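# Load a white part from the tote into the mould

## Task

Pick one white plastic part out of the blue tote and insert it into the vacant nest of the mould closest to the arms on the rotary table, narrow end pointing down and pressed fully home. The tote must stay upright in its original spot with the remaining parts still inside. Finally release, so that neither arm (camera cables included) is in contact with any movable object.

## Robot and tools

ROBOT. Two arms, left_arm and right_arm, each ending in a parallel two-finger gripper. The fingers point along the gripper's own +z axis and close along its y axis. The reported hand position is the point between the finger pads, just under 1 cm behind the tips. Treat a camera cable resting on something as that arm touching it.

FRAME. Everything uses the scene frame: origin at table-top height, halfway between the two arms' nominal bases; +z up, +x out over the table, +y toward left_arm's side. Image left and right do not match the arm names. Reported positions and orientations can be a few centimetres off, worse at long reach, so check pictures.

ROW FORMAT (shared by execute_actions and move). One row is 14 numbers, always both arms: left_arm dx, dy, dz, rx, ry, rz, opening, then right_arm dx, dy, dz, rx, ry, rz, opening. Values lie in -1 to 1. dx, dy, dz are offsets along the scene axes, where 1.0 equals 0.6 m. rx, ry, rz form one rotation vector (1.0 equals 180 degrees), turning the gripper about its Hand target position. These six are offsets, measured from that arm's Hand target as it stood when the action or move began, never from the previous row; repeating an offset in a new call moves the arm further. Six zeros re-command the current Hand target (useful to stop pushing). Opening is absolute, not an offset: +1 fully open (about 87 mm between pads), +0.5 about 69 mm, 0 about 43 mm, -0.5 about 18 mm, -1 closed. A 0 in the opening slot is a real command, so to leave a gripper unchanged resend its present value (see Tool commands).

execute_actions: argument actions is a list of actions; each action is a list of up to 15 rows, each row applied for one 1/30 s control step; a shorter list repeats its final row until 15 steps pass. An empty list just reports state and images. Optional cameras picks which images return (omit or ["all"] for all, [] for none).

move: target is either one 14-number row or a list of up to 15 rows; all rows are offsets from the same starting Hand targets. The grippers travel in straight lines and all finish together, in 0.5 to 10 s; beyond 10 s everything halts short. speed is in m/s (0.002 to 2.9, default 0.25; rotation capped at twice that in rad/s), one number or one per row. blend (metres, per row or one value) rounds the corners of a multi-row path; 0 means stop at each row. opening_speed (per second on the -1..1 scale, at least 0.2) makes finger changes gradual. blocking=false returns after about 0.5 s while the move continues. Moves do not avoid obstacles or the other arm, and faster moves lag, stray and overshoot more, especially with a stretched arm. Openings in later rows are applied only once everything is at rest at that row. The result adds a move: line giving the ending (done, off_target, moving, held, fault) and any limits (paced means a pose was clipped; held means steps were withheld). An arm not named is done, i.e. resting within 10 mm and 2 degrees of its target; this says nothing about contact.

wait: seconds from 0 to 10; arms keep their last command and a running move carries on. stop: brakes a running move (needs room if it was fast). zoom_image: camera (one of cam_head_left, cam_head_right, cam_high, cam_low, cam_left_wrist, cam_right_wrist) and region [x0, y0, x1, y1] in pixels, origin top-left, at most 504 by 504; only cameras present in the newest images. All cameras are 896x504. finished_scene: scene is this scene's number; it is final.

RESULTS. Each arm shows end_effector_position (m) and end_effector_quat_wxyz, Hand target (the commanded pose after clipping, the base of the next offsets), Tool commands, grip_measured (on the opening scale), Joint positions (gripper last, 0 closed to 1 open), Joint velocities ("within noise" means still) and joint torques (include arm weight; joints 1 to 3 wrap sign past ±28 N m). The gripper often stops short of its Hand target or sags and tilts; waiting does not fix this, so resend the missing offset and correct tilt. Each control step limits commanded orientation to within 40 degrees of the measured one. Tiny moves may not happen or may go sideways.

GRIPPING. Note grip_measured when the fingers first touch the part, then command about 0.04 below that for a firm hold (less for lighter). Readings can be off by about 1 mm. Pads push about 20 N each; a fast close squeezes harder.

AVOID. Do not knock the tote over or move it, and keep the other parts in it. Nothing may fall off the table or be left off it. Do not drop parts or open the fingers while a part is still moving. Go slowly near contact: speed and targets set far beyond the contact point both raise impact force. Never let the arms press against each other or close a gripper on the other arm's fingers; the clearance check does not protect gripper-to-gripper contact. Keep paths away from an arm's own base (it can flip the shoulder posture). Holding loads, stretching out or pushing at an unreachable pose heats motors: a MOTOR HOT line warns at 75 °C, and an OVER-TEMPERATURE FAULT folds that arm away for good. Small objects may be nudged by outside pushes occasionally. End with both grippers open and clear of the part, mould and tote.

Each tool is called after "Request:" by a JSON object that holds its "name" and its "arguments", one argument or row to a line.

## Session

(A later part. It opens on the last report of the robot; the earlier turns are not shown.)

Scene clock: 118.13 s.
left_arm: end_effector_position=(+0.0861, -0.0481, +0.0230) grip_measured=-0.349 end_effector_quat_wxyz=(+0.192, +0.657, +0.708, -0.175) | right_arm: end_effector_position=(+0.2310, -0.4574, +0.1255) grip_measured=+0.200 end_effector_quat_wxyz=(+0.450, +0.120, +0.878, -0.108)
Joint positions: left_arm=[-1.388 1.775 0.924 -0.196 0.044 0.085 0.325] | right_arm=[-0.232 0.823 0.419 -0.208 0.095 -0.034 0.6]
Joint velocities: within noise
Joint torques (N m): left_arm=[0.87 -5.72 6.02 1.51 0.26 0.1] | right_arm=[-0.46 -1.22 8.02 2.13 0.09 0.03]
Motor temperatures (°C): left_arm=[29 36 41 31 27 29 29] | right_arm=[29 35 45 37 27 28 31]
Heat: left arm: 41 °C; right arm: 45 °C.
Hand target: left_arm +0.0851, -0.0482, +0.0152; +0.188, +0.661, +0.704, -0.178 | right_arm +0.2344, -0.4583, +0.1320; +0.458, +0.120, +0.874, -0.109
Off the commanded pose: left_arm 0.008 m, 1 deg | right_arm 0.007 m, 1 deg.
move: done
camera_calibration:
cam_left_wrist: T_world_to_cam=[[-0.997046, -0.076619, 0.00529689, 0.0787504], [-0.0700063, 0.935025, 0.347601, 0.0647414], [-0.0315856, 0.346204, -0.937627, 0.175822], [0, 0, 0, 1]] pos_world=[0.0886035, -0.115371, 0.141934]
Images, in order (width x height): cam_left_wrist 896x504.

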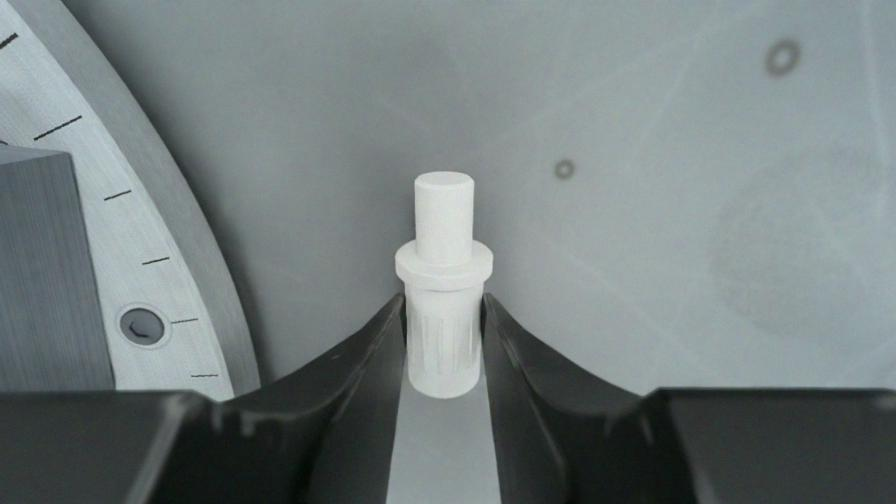

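Request:
{"name": "move", "arguments": {
  "target": [0,0,-0.005,0,0,0,-0.5,0,0,0,0,0,0,0.2],
  "speed": 0.03,
  "cameras": ["cam_left_wrist"]
}}

Request:
{"name": "move", "arguments": {
  "target": [0,0,0.003,0,0,0,0.1,0,0,0,0,0,0,0.2],
  "opening_speed": 0.5,
  "cameras": ["cam_left_wrist"]
}}

Request:
{"name": "move", "arguments": {
  "target": [
    [0,0.06,0.15,0,0,0,0.2,0,0,0,0,0,0,0.2],
    [0.05,0.2,0.35,0,0,0,0.2,0,0,0,0,0,0,0.2],
    [0.27,0.57,0.4,0,0,0.45,0.2,0,0,0,0,0,0,0.2]
  ],
  "speed": [0.1,0.2,0.3],
  "cameras": ["cam_left_wrist","cam_head_left","cam_low"]
}}

Scene clock: 130.00 s.
left_arm: end_effector_position=(+0.0864, -0.0502, +0.0227) grip_measured=-0.349 end_effector_quat_wxyz=(+0.196, +0.656, +0.706, -0.178) | right_arm: end_effector_position=(+0.2310, -0.4574, +0.1255) grip_measured=+0.200 end_effector_quat_wxyz=(+0.450, +0.120, +0.878, -0.108)
Joint positions: left_arm=[-1.388 1.777 0.921 -0.18 0.044 0.085 0.325] | right_arm=[-0.232 0.823 0.419 -0.208 0.095 -0.034 0.6]
Joint velocities: within noise
Joint torques (N m): left_arm=[0.85 -5.42 5.82 1.51 0.26 0.11] | right_arm=[-0.29 -1.35 8.17 2.13 0.06 0.01]
Motor temperatures (°C): left_arm=[29 35 41 32 27 29 29] | right_arm=[29 35 45 38 27 28 31]
Heat: left arm: 41 °C; right arm: 45 °C.
Hand target: left_arm +0.0851, -0.0481, +0.0122; +0.188, +0.661, +0.704, -0.177 | right_arm +0.2344, -0.4583, +0.1320; +0.458, +0.120, +0.874, -0.109
Off the commanded pose: left_arm 0.011 m, 1 deg | right_arm 0.007 m, 1 deg.
move: off_target (left_arm)
camera_calibration:
cam_left_wrist: T_world_to_cam=[[-0.997066, -0.0764003, 0.00472787, 0.0788911], [-0.0703007, 0.9384, 0.338325, 0.0672803], [-0.0302848, 0.337, -0.941017, 0.175726], [0, 0, 0, 1]] pos_world=[0.0887113, -0.116328, 0.142225]
Images, in order (width x height): cam_left_wrist 896x504.

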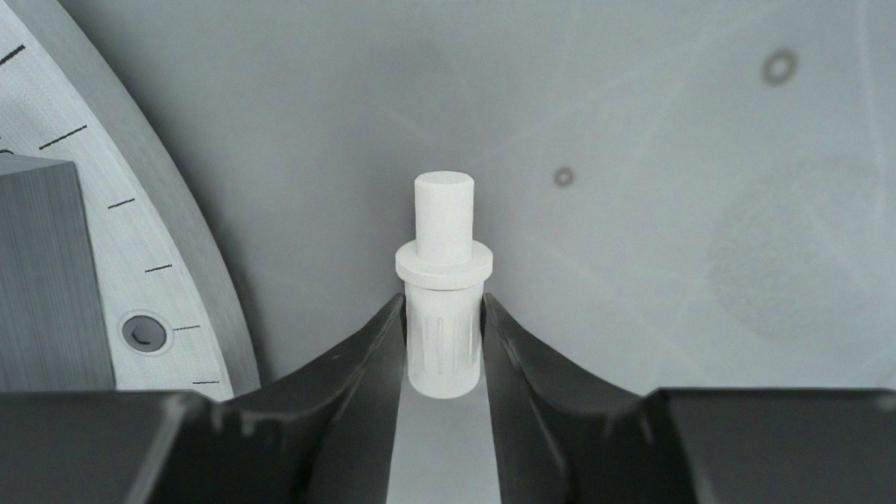

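Scene clock: 131.40 s.
left_arm: end_effector_position=(+0.0864, -0.0502, +0.0227) grip_measured=+0.100 end_effector_quat_wxyz=(+0.196, +0.656, +0.706, -0.178) | right_arm: end_effector_position=(+0.2310, -0.4574, +0.1255) grip_measured=+0.200 end_effector_quat_wxyz=(+0.450, +0.120, +0.878, -0.108)
Joint positions: left_arm=[-1.388 1.777 0.921 -0.18 0.044 0.085 0.55] | right_arm=[-0.232 0.823 0.419 -0.208 0.095 -0.034 0.6]
Joint velocities: within noise
Joint torques (N m): left_arm=[0.84 -5.7 6.12 1.43 0.27 0.1] | right_arm=[-0.25 -1.25 8.09 2.15 0.08 0.02]
Motor temperatures (°C): left_arm=[29 35 41 32 27 29 29] | right_arm=[29 35 45 38 27 28 31]
Heat: left arm: 41 °C; right arm: 45 °C.
Hand target: left_arm +0.0851, -0.0482, +0.0140; +0.188, +0.661, +0.704, -0.177 | right_arm +0.2344, -0.4583, +0.1320; +0.458, +0.120, +0.874, -0.109
Off the commanded pose: left_arm 0.009 m, 1 deg | right_arm 0.007 m, 1 deg.
move: done
camera_calibration:
cam_left_wrist: T_world_to_cam=[[-0.997066, -0.0764003, 0.00472787, 0.0788911], [-0.0703007, 0.9384, 0.338325, 0.0672803], [-0.0302848, 0.337, -0.941017, 0.175726], [0, 0, 0, 1]] pos_world=[0.0887113, -0.116328, 0.142225]
Images, in order (width x height): cam_left_wrist 896x504.

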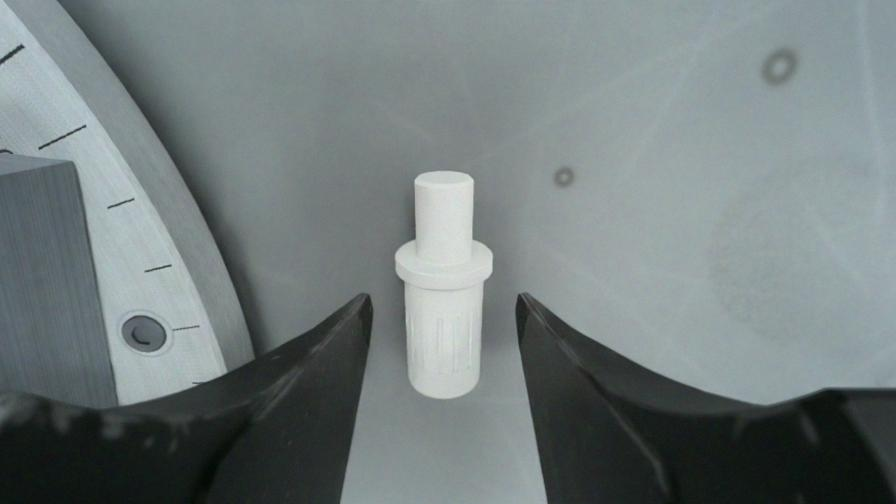

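Scene clock: 136.20 s.
left_arm: end_effector_position=(+0.2425, +0.2906, +0.2473) grip_measured=+0.200 end_effector_quat_wxyz=(+0.250, +0.055, +0.967, -0.019) | right_arm: end_effector_position=(+0.2310, -0.4574, +0.1255) grip_measured=+0.200 end_effector_quat_wxyz=(+0.450, +0.120, +0.878, -0.108)
Joint positions: left_arm=[-0.098 1.107 1.29 -1.247 0.011 0.001 0.6] | right_arm=[-0.232 0.823 0.419 -0.208 0.095 -0.034 0.6]
Joint velocities: within noise
Joint torques (N m): left_arm=[1.32 -1.61 10.09 1.21 -0.02 -0.05] | right_arm=[-0.36 -1.32 8.25 2.12 0.12 0.02]
Motor temperatures (°C): left_arm=[29 35 41 32 27 29 28] | right_arm=[29 35 45 38 27 28 31]
Heat: left arm: 41 °C; right arm: 45 °C.
Hand target: left_arm +0.2471, +0.2938, +0.2539; +0.258, +0.046, +0.965, -0.013 | right_arm +0.2344, -0.4583, +0.1320; +0.458, +0.120, +0.874, -0.109
Off the commanded pose: left_arm 0.009 m, 2 deg | right_arm 0.007 m, 1 deg.
move: done
camera_calibration:
cam_left_wrist: T_world_to_cam=[[-0.114226, -0.993272, 0.0190592, 0.308241], [-0.923905, 0.113261, 0.365474, 0.122448], [-0.365174, 0.0241377, -0.930626, 0.446564], [0, 0, 0, 1]] pos_world=[0.311413, 0.28152, 0.364957]
Images, in order (width x height): cam_head_left 896x504, cam_low 896x504, cam_left_wrist 896x504.

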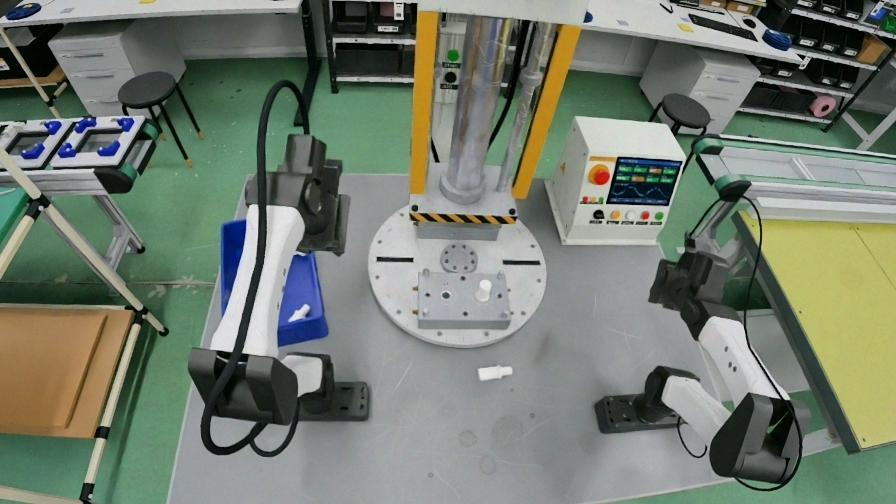

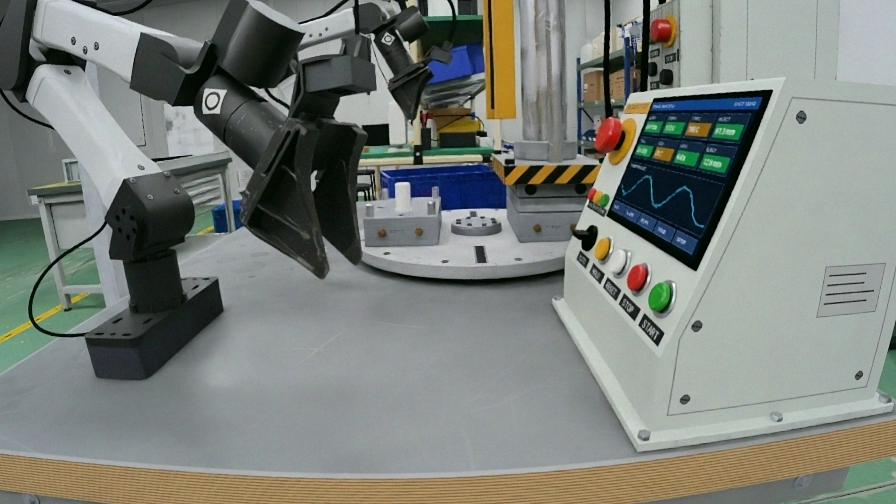

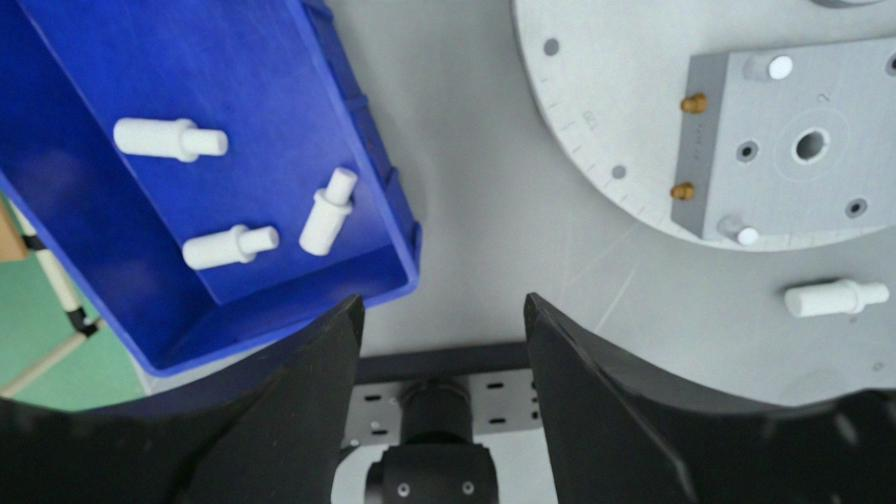

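Request:
{"name": "move", "arguments": {
  "target": [
    [0,0,0,0,0,0,0.2,-0.05,0.2,0.2,-0.09,0.127,0.17,0.2],
    [0,0,0,0,0,0,0.2,-0.2465,0.7138,0.15,-0.2672,0.3809,0.5113,0.2],
    [0,0,0,0,0,0,0.2,-0.2465,0.7138,-0.08,-0.2672,0.3809,0.5113,0.2]
  ],
  "speed": 0.3,
  "cameras": ["cam_right_wrist","cam_low","cam_head_left"]
}}

Scene clock: 151.40 s.
left_arm: end_effector_position=(+0.2425, +0.2906, +0.2473) grip_measured=+0.200 end_effector_quat_wxyz=(+0.250, +0.055, +0.967, -0.019) | right_arm: end_effector_position=(+0.0861, -0.0343, +0.0837) grip_measured=+0.200 end_effector_quat_wxyz=(+0.106, +0.730, -0.665, +0.118)
Joint positions: left_arm=[-0.098 1.107 1.29 -1.247 0.011 0.001 0.6] | right_arm=[1.363 2.396 2.073 -1.55 0.102 -0.31 0.6]
Joint velocities: within noise
Joint torques (N m): left_arm=[1.33 -1.58 10.13 1.21 -0.03 -0.06] | right_arm=[-0.73 -10.36 6 -0.15 0.01 0.11]
Motor temperatures (°C): left_arm=[29 33 43 32 27 29 28] | right_arm=[29 35 45 37 27 28 31]
Heat: left arm: 43 °C; right arm: 45 °C.
Hand target: left_arm +0.2471, +0.2938, +0.2539; +0.258, +0.046, +0.965, -0.013 | right_arm +0.0865, -0.0300, +0.0840; +0.100, +0.726, -0.672, +0.108
Off the commanded pose: left_arm 0.009 m, 2 deg | right_arm 0.004 m, 2 deg.
move: done
camera_calibration:
cam_right_wrist: T_world_to_cam=[[0.994429, 0.104629, 0.0127662, -0.087166], [0.029431, -0.391916, 0.91953, -0.0675646], [0.101213, -0.914032, -0.392812, 0.134417], [0, 0, 0, 1]] pos_world=[0.0750642, 0.105502, 0.116041]
Images, in order (width x height): cam_head_left 896x504, cam_low 896x504, cam_right_wrist 896x504.

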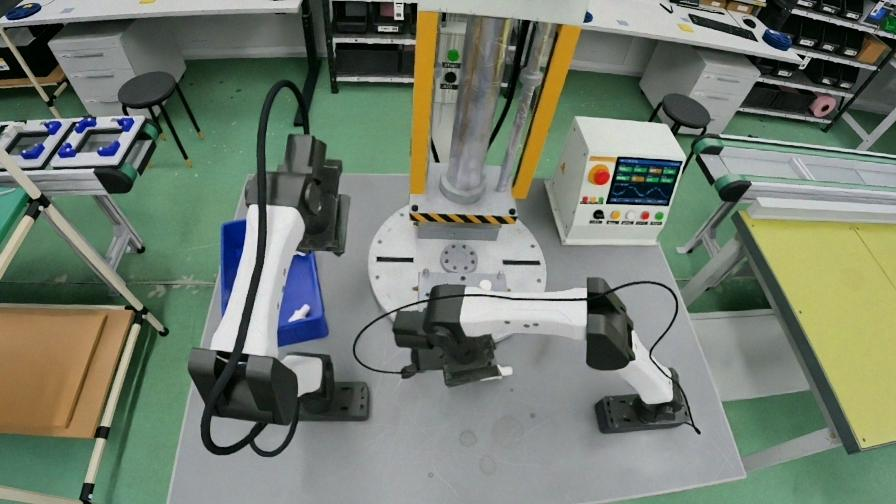

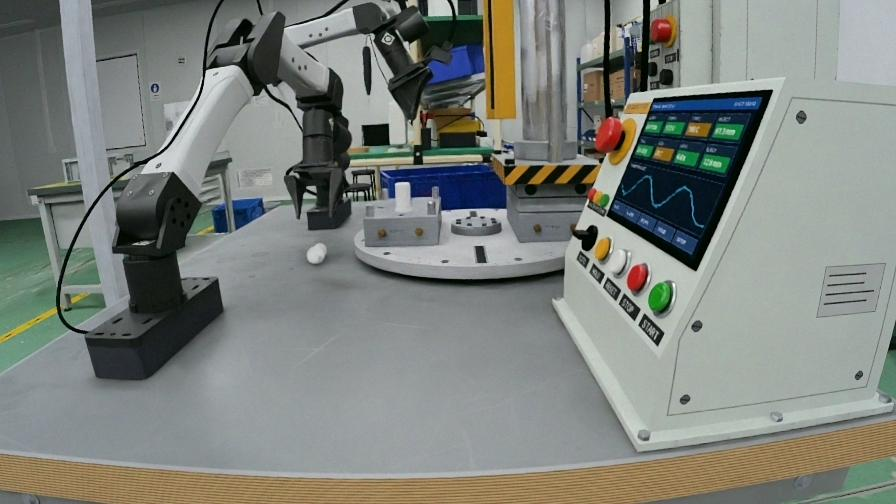

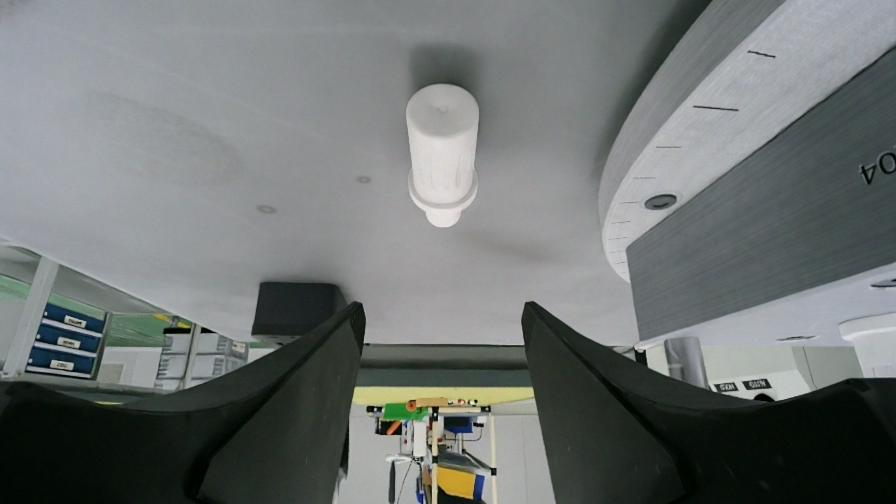

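Request:
{"name": "move", "arguments": {
  "target": [0,0,0,0,0,0,0.2,0,0.004,-0.09,0,0,0,0.2],
  "speed": 0.12,
  "cameras": ["cam_right_wrist"]
}}

Request:
{"name": "move", "arguments": {
  "target": [0,0,0,0,0,0,0.2,0,0.004,-0.028,0,0,0,0.2],
  "speed": 0.05,
  "cameras": ["cam_right_wrist","cam_low"]
}}

Request:
{"name": "zoom_image", "arguments": {
  "camera": "cam_low",
  "region": [270, 180, 370, 280]
}}

Scene clock: 159.33 s.
left_arm: end_effector_position=(+0.2425, +0.2906, +0.2473) grip_measured=+0.200 end_effector_quat_wxyz=(+0.250, +0.055, +0.967, -0.019) | right_arm: end_effector_position=(+0.0870, -0.0294, +0.0381) grip_measured=+0.200 end_effector_quat_wxyz=(+0.098, +0.731, -0.666, +0.112)
Joint positions: left_arm=[-0.098 1.107 1.29 -1.247 0.011 0.001 0.6] | right_arm=[1.363 2.432 1.963 -1.384 0.1 -0.31 0.6]
Joint velocities: within noise
Joint torques (N m): left_arm=[1.31 -1.61 10.1 1.21 -0.03 -0.06] | right_arm=[-0.59 -9.03 4.85 0.03 -0.05 0.12]
Motor temperatures (°C): left_arm=[29 33 43 32 27 29 28] | right_arm=[29 38 45 35 27 28 31]
Heat: left arm: 43 °C; right arm: 45 °C.
Hand target: left_arm +0.2471, +0.2938, +0.2539; +0.258, +0.046, +0.965, -0.013 | right_arm +0.0864, -0.0276, +0.0300; +0.100, +0.726, -0.672, +0.108
Off the commanded pose: left_arm 0.009 m, 2 deg | right_arm 0.008 m, 1 deg.
move: done
camera_calibration:
cam_right_wrist: T_world_to_cam=[[0.99443, 0.103884, 0.0178264, -0.0881439], [0.0264356, -0.409538, 0.91191, -0.0237125], [0.102033, -0.906359, -0.410003, 0.121658], [0, 0, 0, 1]] pos_world=[0.0758665, 0.109711, 0.073075]
Images, in order (width x height): cam_right_wrist 896x504.

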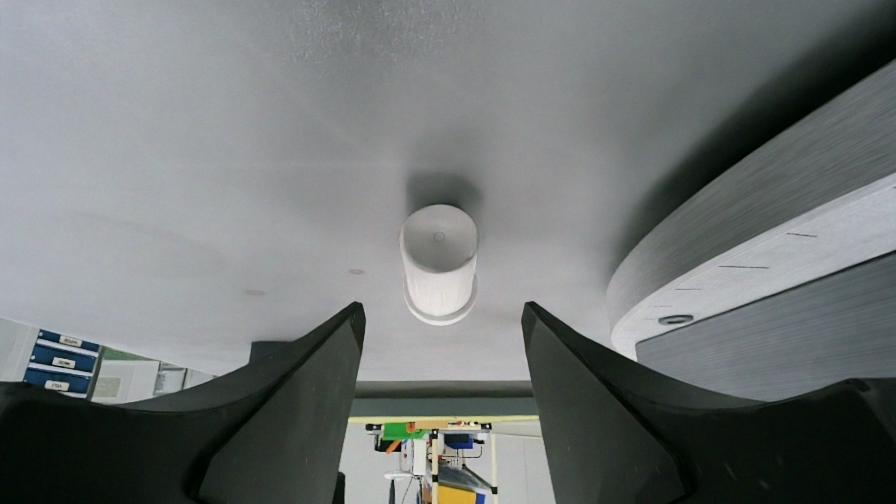

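Scene clock: 160.27 s.
left_arm: end_effector_position=(+0.2425, +0.2906, +0.2473) grip_measured=+0.200 end_effector_quat_wxyz=(+0.250, +0.055, +0.967, -0.019) | right_arm: end_effector_position=(+0.0878, -0.0259, +0.0228) grip_measured=+0.200 end_effector_quat_wxyz=(+0.096, +0.731, -0.667, +0.111)
Joint positions: left_arm=[-0.098 1.107 1.29 -1.247 0.011 0.001 0.6] | right_arm=[1.363 2.46 1.954 -1.342 0.1 -0.309 0.6]
Joint velocities: within noise
Joint torques (N m): left_arm=[1.32 -1.58 10.13 1.21 -0.02 -0.06] | right_arm=[-0.51 -8.84 4.68 0.04 -0.01 0.13]
Motor temperatures (°C): left_arm=[29 33 44 32 27 29 28] | right_arm=[29 38 44 35 27 28 31]
Heat: left arm: 44 °C; right arm: 44 °C.
Hand target: left_arm +0.2471, +0.2938, +0.2539; +0.258, +0.046, +0.965, -0.013 | right_arm +0.0865, -0.0253, +0.0132; +0.100, +0.726, -0.672, +0.108
Off the commanded pose: left_arm 0.009 m, 2 deg | right_arm 0.010 m, 1 deg.
move: done
camera_calibration:
cam_right_wrist: T_world_to_cam=[[0.994516, 0.102687, 0.0198473, -0.0891156], [0.0246227, -0.414314, 0.909801, -0.00836876], [0.101648, -0.904323, -0.41457, 0.118684], [0, 0, 0, 1]] pos_world=[0.076769, 0.113012, 0.0585854]
Images, in order (width x height): cam_low 896x504, cam_right_wrist 896x504.

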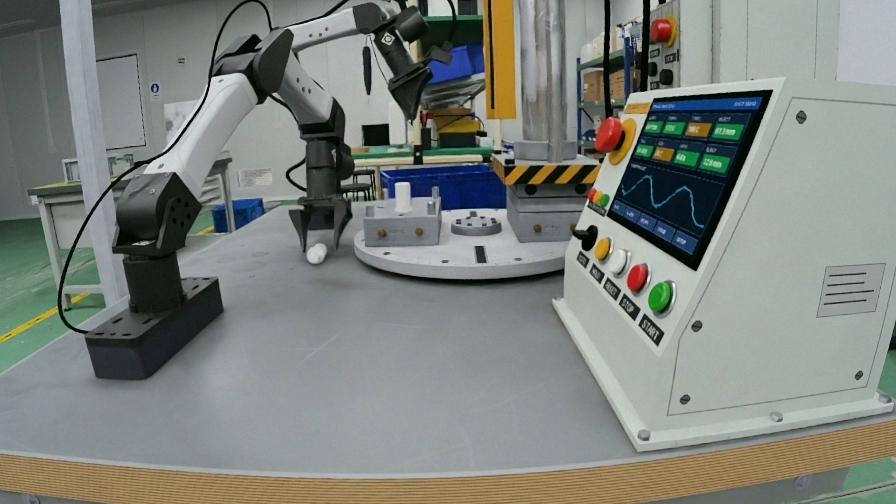

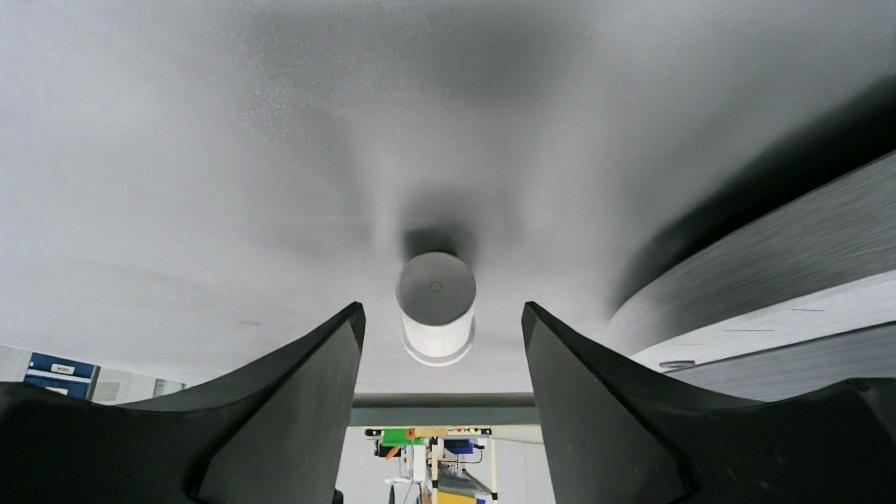

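Scaled by 5.040 from the camera's 896x504 image, which has a finer 1280x720 frame.

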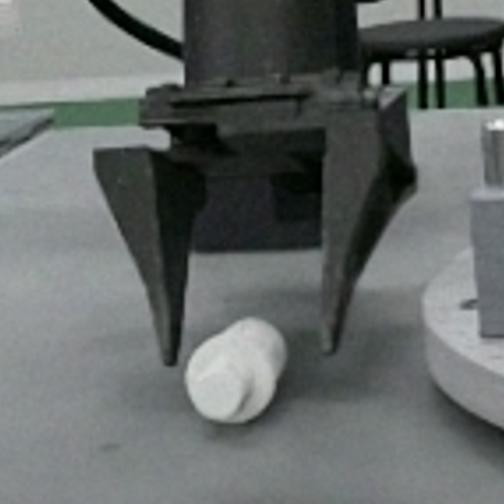

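Request:
{"name": "move", "arguments": {
  "target": [0,0,0,0,0,0,0.2,-0.005,-0.006,-0.017,0,0,0,0.2],
  "speed": 0.05,
  "cameras": ["cam_right_wrist"]
}}

Scene clock: 166.33 s.
left_arm: end_effector_position=(+0.2425, +0.2906, +0.2473) grip_measured=+0.200 end_effector_quat_wxyz=(+0.250, +0.055, +0.967, -0.019) | right_arm: end_effector_position=(+0.0866, -0.0298, +0.0116) grip_measured=+0.200 end_effector_quat_wxyz=(+0.097, +0.729, -0.668, +0.112)
Joint positions: left_arm=[-0.098 1.107 1.29 -1.247 0.011 0.001 0.6] | right_arm=[1.363 2.46 1.906 -1.297 0.099 -0.305 0.6]
Joint velocities: within noise
Joint torques (N m): left_arm=[1.32 -1.58 10.1 1.21 -0.02 -0.06] | right_arm=[-0.13 -9.11 4.41 0.01 0.02 0.13]
Motor temperatures (°C): left_arm=[29 32 44 32 27 29 28] | right_arm=[29 39 44 35 27 28 31]
Heat: left arm: 44 °C; right arm: 44 °C.
Hand target: left_arm +0.2471, +0.2938, +0.2539; +0.258, +0.046, +0.965, -0.013 | right_arm +0.0835, -0.0288, +0.0030; +0.100, +0.726, -0.672, +0.108
Off the commanded pose: left_arm 0.009 m, 2 deg | right_arm 0.009 m, 1 deg.
move: done
camera_calibration:
cam_right_wrist: T_world_to_cam=[[0.994852, 0.0995675, 0.0188661, -0.0873519], [0.0239961, -0.412326, 0.91072, 0.000460295], [0.0984572, -0.905579, -0.412593, 0.110889], [0, 0, 0, 1]] pos_world=[0.0759734, 0.109306, 0.0469807]
Images, in order (width x height): cam_right_wrist 896x504.

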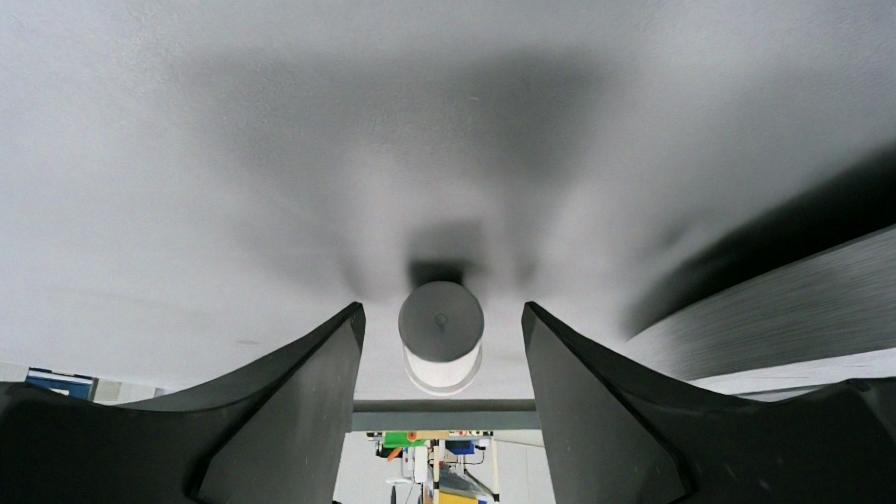

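Request:
{"name": "move", "arguments": {
  "target": [0,0,0,0,0,0,0.2,0,0,0,0,0,0,-0.5],
  "opening_speed": 0.6,
  "cameras": ["cam_right_wrist"]
}}

Request:
{"name": "move", "arguments": {
  "target": [
    [0,0,0,0,0,0,0.2,0,0,0.05,0,0,0,-0.5],
    [0,0,0,0,0,0,0.2,0.0,-0.1,0.41,0,0,0,-0.5],
    [0,0,0,0,0,0,0.2,0.1275,-0.06,0.412,0.405,-0.4021,-0.4105,-0.5]
  ],
  "speed": [0.08,0.2,0.25],
  "cameras": ["cam_right_wrist","cam_low","cam_head_left"]
}}

Request:
{"name": "zoom_image", "arguments": {
  "camera": "cam_right_wrist",
  "region": [200, 100, 650, 450]
}}

Request:
{"name": "zoom_image", "arguments": {
  "camera": "cam_low",
  "region": [300, 60, 440, 200]
}}

Scene clock: 193.37 s.
left_arm: end_effector_position=(+0.2425, +0.2906, +0.2473) grip_measured=+0.200 end_effector_quat_wxyz=(+0.250, +0.055, +0.967, -0.019) | right_arm: end_effector_position=(+0.0866, -0.0294, +0.0114) grip_measured=-0.369 end_effector_quat_wxyz=(+0.096, +0.729, -0.668, +0.111)
Joint positions: left_arm=[-0.098 1.107 1.29 -1.247 0.011 0 0.6] | right_arm=[1.363 2.46 1.906 -1.296 0.099 -0.305 0.316]
Joint velocities: within noise
Joint torques (N m): left_arm=[1.32 -1.57 10.13 1.21 -0.02 -0.06] | right_arm=[-0.13 -9.06 4.36 0.04 -0.03 0.14]
Motor temperatures (°C): left_arm=[29 31 45 33 27 29 28] | right_arm=[29 42 42 33 27 28 31]
Heat: left arm: 45 °C; right arm: 42 °C.
Hand target: left_arm +0.2471, +0.2938, +0.2539; +0.258, +0.046, +0.965, -0.013 | right_arm +0.0835, -0.0288, +0.0030; +0.100, +0.726, -0.672, +0.108
Off the commanded pose: left_arm 0.009 m, 2 deg | right_arm 0.009 m, 1 deg.
move: done
camera_calibration:
cam_right_wrist: T_world_to_cam=[[0.994899, 0.099048, 0.0191369, -0.0874315], [0.0236954, -0.413839, 0.910042, 0.000758321], [0.0980574, -0.904946, -0.414075, 0.111092], [0, 0, 0, 1]] pos_world=[0.0760742, 0.109506, 0.0469834]
Images, in order (width x height): cam_right_wrist 896x504.

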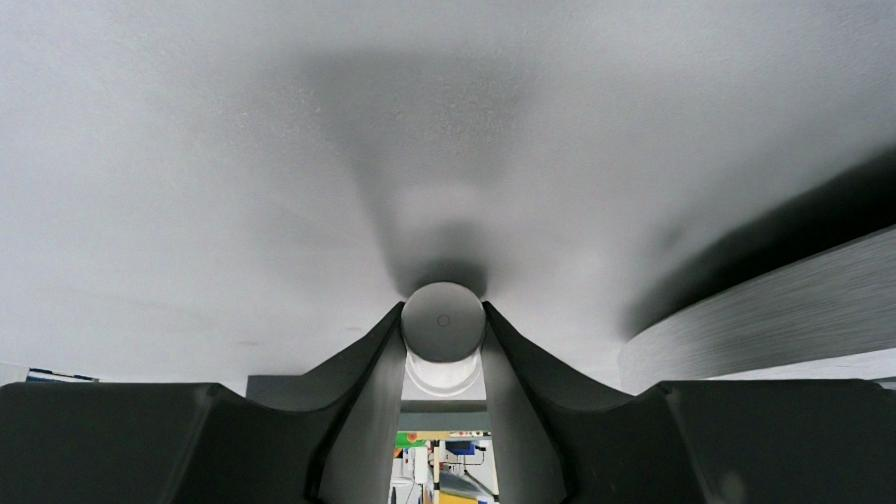

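Scene clock: 200.53 s.
left_arm: end_effector_position=(+0.2425, +0.2906, +0.2473) grip_measured=+0.200 end_effector_quat_wxyz=(+0.250, +0.055, +0.967, -0.019) | right_arm: end_effector_position=(+0.1600, -0.0695, +0.2446) grip_measured=-0.369 end_effector_quat_wxyz=(+0.608, +0.024, +0.793, -0.025)
Joint positions: left_arm=[-0.098 1.107 1.29 -1.247 0.011 0 0.6] | right_arm=[1.511 1.72 1.453 -1.256 1.309 1.512 0.316]
Joint velocities: within noise
Joint torques (N m): left_arm=[1.32 -1.55 10.11 1.21 -0.02 -0.06] | right_arm=[0.27 -5.16 8.35 0.21 0.8 0.16]
Motor temperatures (°C): left_arm=[29 31 46 33 27 29 28] | right_arm=[29 43 42 33 27 28 31]
Heat: left arm: 46 °C; right arm: 43 °C.
Hand target: left_arm +0.2471, +0.2938, +0.2539; +0.258, +0.046, +0.965, -0.013 | right_arm +0.1600, -0.0648, +0.2502; +0.615, +0.028, +0.787, -0.022
Off the commanded pose: left_arm 0.009 m, 2 deg | right_arm 0.007 m, 1 deg.
move: done
camera_calibration:
cam_right_wrist: T_world_to_cam=[[-0.0803354, -0.996574, 0.0196718, -0.0652802], [-0.893667, 0.0632707, -0.444248, 0.281402], [0.441482, -0.0532689, -0.895688, 0.286248], [0, 0, 0, 1]] pos_world=[0.119862, -0.0676129, 0.382685]
Images, in order (width x height): cam_head_left 896x504, cam_low 896x504, cam_right_wrist 896x504.

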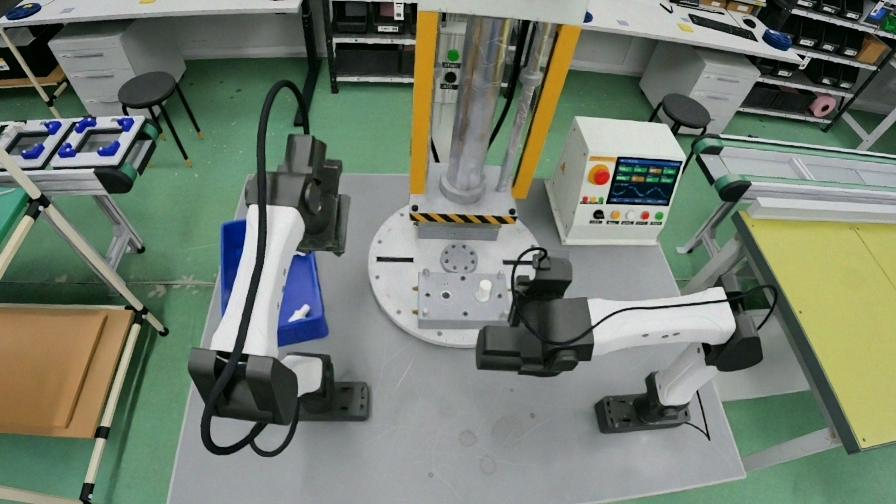

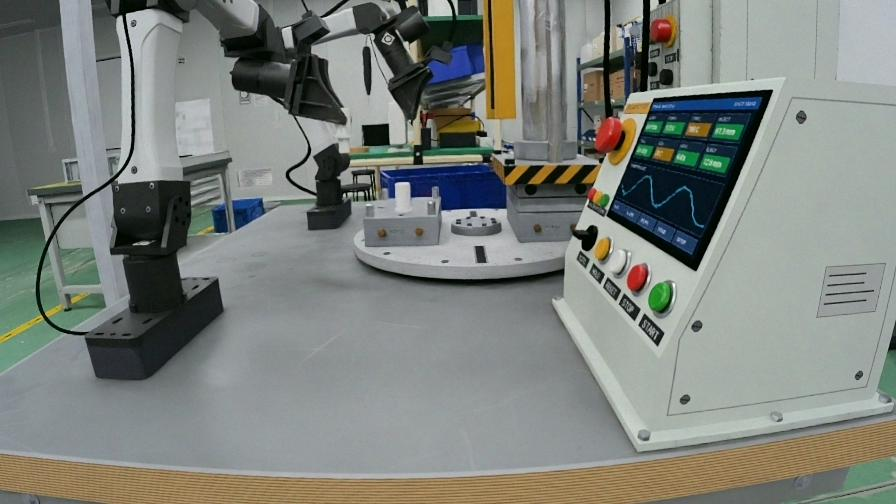

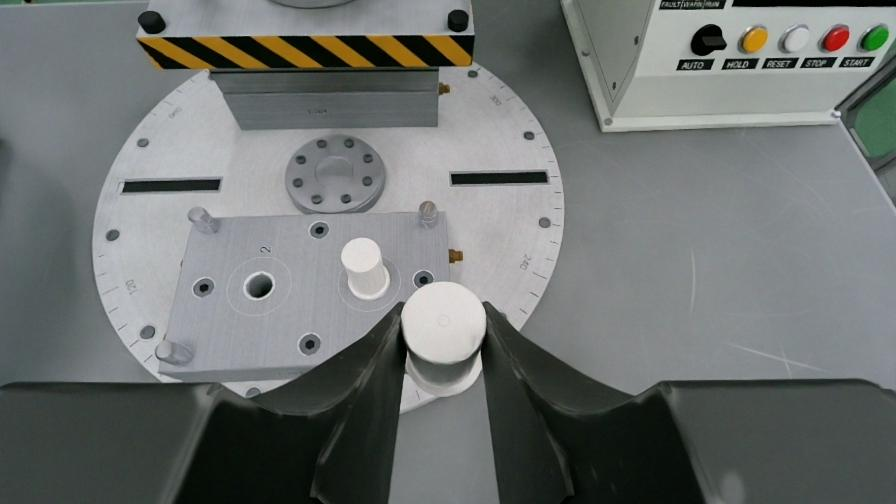

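Scaled by 1.120 from the camera's 896x504 image, which has a finer 1280x720 frame.

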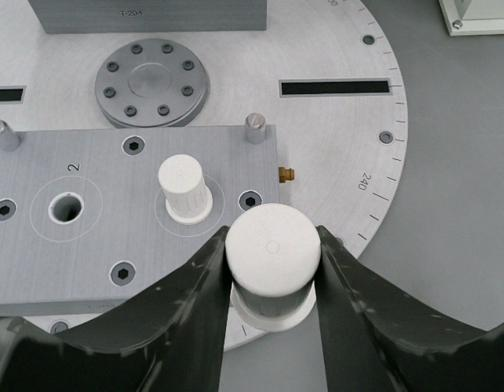

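Scaled by 3.600 from the camera's 896x504 image, which has a finer 1280x720 frame.

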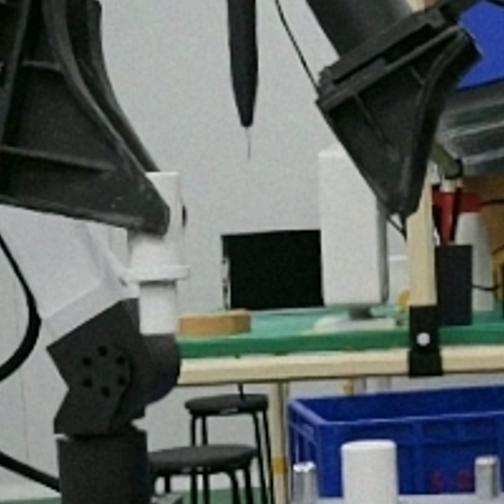

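Request:
{"name": "move", "arguments": {
  "target": [
    [0,0,0,0,0,0,0.2,0.1467,0.2013,-0.0087,0.0034,-0.0086,-0.0011,-0.5],
    [0,0,0,0,0,0,0.2,0.1467,0.2013,-0.08,0.0034,-0.0086,-0.0011,-0.5]
  ],
  "speed": [0.15,0.08],
  "cameras": ["cam_right_wrist","cam_low","cam_head_left"]
}}

Request:
{"name": "zoom_image", "arguments": {
  "camera": "cam_right_wrist",
  "region": [300, 200, 600, 450]
}}

Request:
{"name": "zoom_image", "arguments": {
  "camera": "cam_low",
  "region": [340, 140, 460, 260]
}}

Scene clock: 216.40 s.
left_arm: end_effector_position=(+0.2425, +0.2906, +0.2473) grip_measured=+0.200 end_effector_quat_wxyz=(+0.250, +0.055, +0.967, -0.019) | right_arm: end_effector_position=(+0.2463, +0.0543, +0.2051) grip_measured=-0.369 end_effector_quat_wxyz=(+0.626, +0.032, +0.779, -0.021)
Joint positions: left_arm=[-0.098 1.107 1.29 -1.247 0.011 0 0.6] | right_arm=[1.35 2.114 1.741 -0.547 1.296 0.909 0.316]
Joint velocities: within noise
Joint torques (N m): left_arm=[1.32 -1.58 10.09 1.21 -0.02 -0.06] | right_arm=[-0.68 -9.24 5.78 1.54 0.48 -0.09]
Motor temperatures (°C): left_arm=[29 31 46 33 27 29 28] | right_arm=[29 42 43 33 28 28 31]
Heat: left arm: 46 °C; right arm: 43 °C.
Hand target: left_arm +0.2471, +0.2938, +0.2539; +0.258, +0.046, +0.965, -0.013 | right_arm +0.2481, +0.0559, +0.2022; +0.626, +0.033, +0.779, -0.018
Off the commanded pose: left_arm 0.009 m, 2 deg | right_arm 0.004 m, 0 deg.
move: done
camera_calibration:
cam_right_wrist: T_world_to_cam=[[-0.0887385, -0.996052, 0.00237475, 0.0713771], [-0.872024, 0.0765362, -0.483442, 0.335107], [0.481351, -0.0449707, -0.875373, 0.204987], [0, 0, 0, 1]] pos_world=[0.199885, 0.0546659, 0.341275]
Images, in order (width x height): cam_head_left 896x504, cam_low 896x504, cam_right_wrist 896x504.

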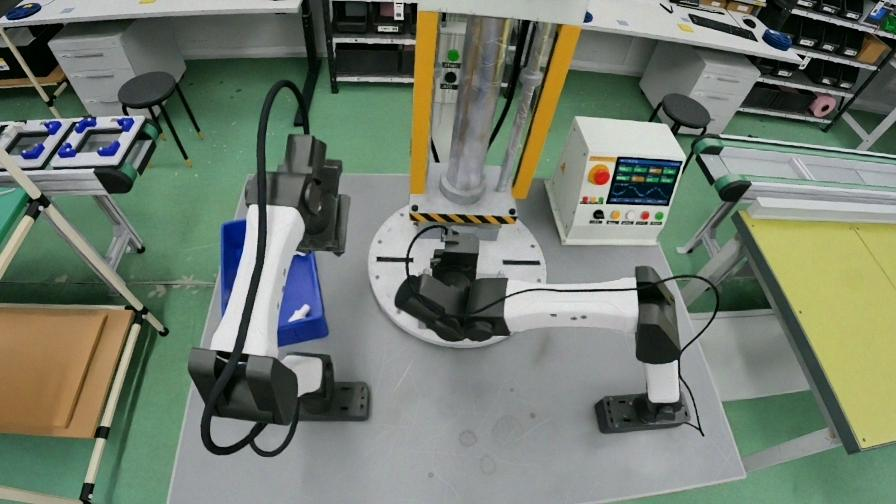

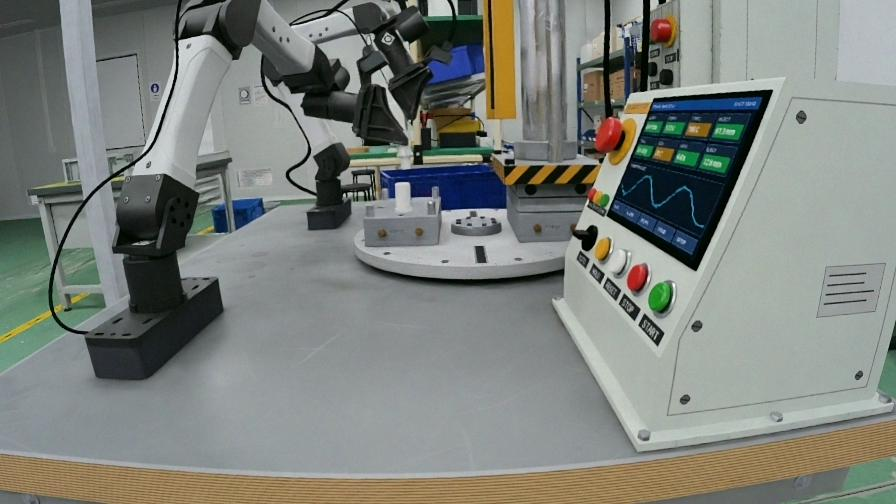

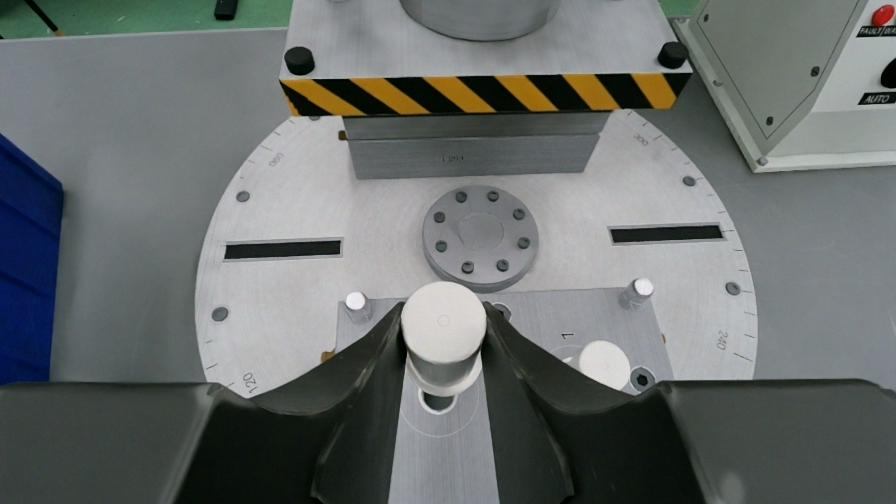

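Scaled by 1.680 from the camera's 896x504 image, which has a finer 1280x720 frame.

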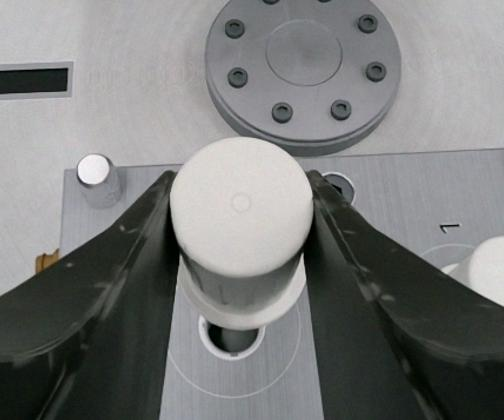

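Scaled by 4.200 from the camera's 896x504 image, which has a finer 1280x720 frame.

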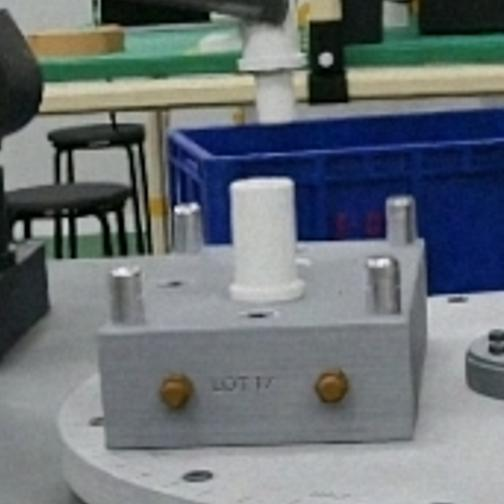

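Request:
{"name": "move", "arguments": {
  "target": [0,0,0,0,0,0,0.2,0.0092,0.0055,-0.072,0,0,0,-0.5],
  "speed": 0.06,
  "cameras": ["cam_right_wrist","cam_low"]
}}

Request:
{"name": "zoom_image", "arguments": {
  "camera": "cam_right_wrist",
  "region": [350, 220, 550, 440]
}}

Request:
{"name": "zoom_image", "arguments": {
  "camera": "cam_low",
  "region": [380, 160, 440, 230]
}}

Scene clock: 229.03 s.
left_arm: end_effector_position=(+0.2425, +0.2906, +0.2473) grip_measured=+0.200 end_effector_quat_wxyz=(+0.250, +0.055, +0.967, -0.019) | right_arm: end_effector_position=(+0.2509, +0.0586, +0.1671) grip_measured=-0.369 end_effector_quat_wxyz=(+0.627, +0.035, +0.778, -0.016)
Joint positions: left_arm=[-0.098 1.107 1.29 -1.247 0.011 0 0.6] | right_arm=[1.343 2.153 1.641 -0.369 1.29 0.881 0.316]
Joint velocities: within noise
Joint torques (N m): left_arm=[1.33 -1.61 10.09 1.21 -0.03 -0.06] | right_arm=[-0.75 -8.42 5.65 1.6 0.48 -0.1]
Motor temperatures (°C): left_arm=[29 30 46 33 27 29 28] | right_arm=[29 45 42 34 28 28 32]
Heat: left arm: 46 °C; right arm: 45 °C.
Hand target: left_arm +0.2471, +0.2938, +0.2539; +0.258, +0.046, +0.965, -0.013 | right_arm +0.2536, +0.0593, +0.1591; +0.626, +0.033, +0.779, -0.018
Off the commanded pose: left_arm 0.009 m, 2 deg | right_arm 0.009 m, 0 deg.
move: done
camera_calibration:
cam_right_wrist: T_world_to_cam=[[-0.0862541, -0.996234, -0.00885986, 0.0774333], [-0.871006, 0.079723, -0.484761, 0.320233], [0.483641, -0.0340956, -0.874602, 0.168343], [0, 0, 0, 1]] pos_world=[0.204186, 0.0573515, 0.303156]
Images, in order (width x height): cam_low 896x504, cam_right_wrist 896x504.

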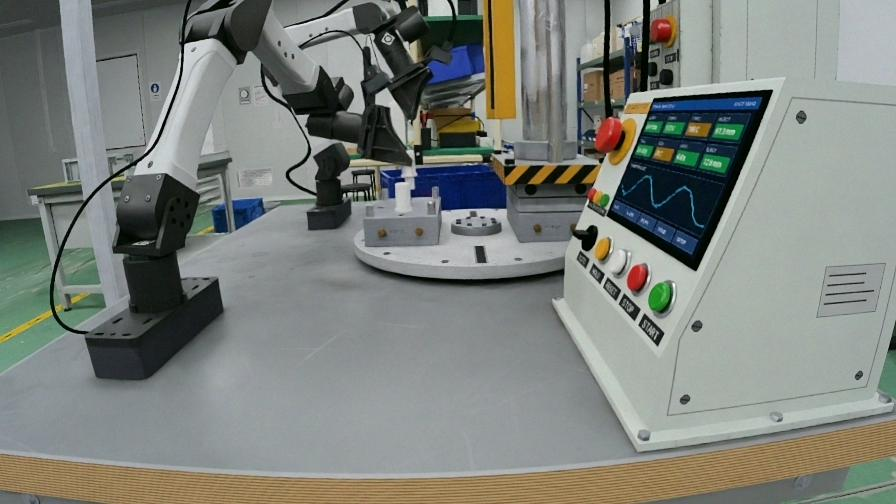

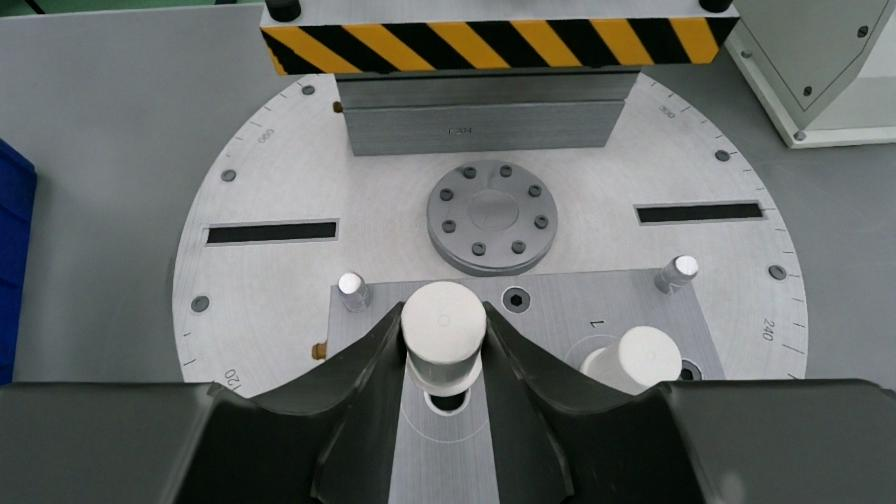

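Scaled by 2.291 from the camera's 896x504 image, which has a finer 1280x720 frame.

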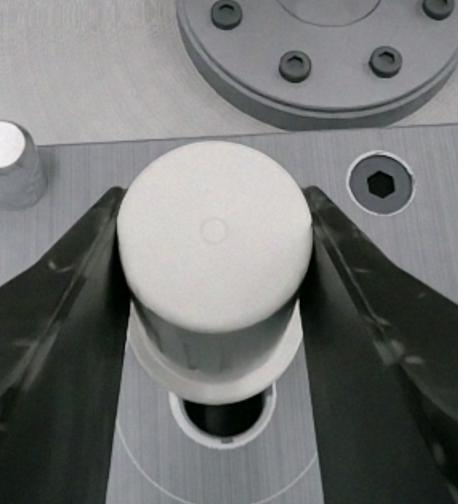

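Scaled by 7.200 from the camera's 896x504 image, which has a finer 1280x720 frame.

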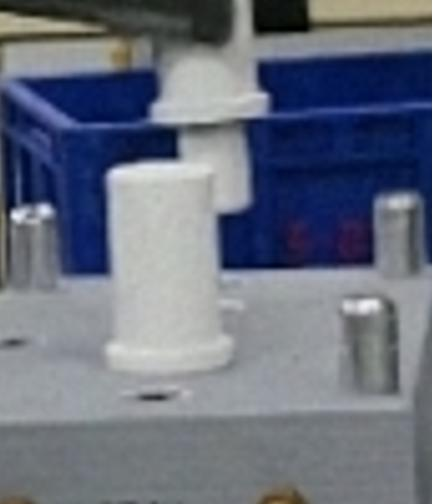

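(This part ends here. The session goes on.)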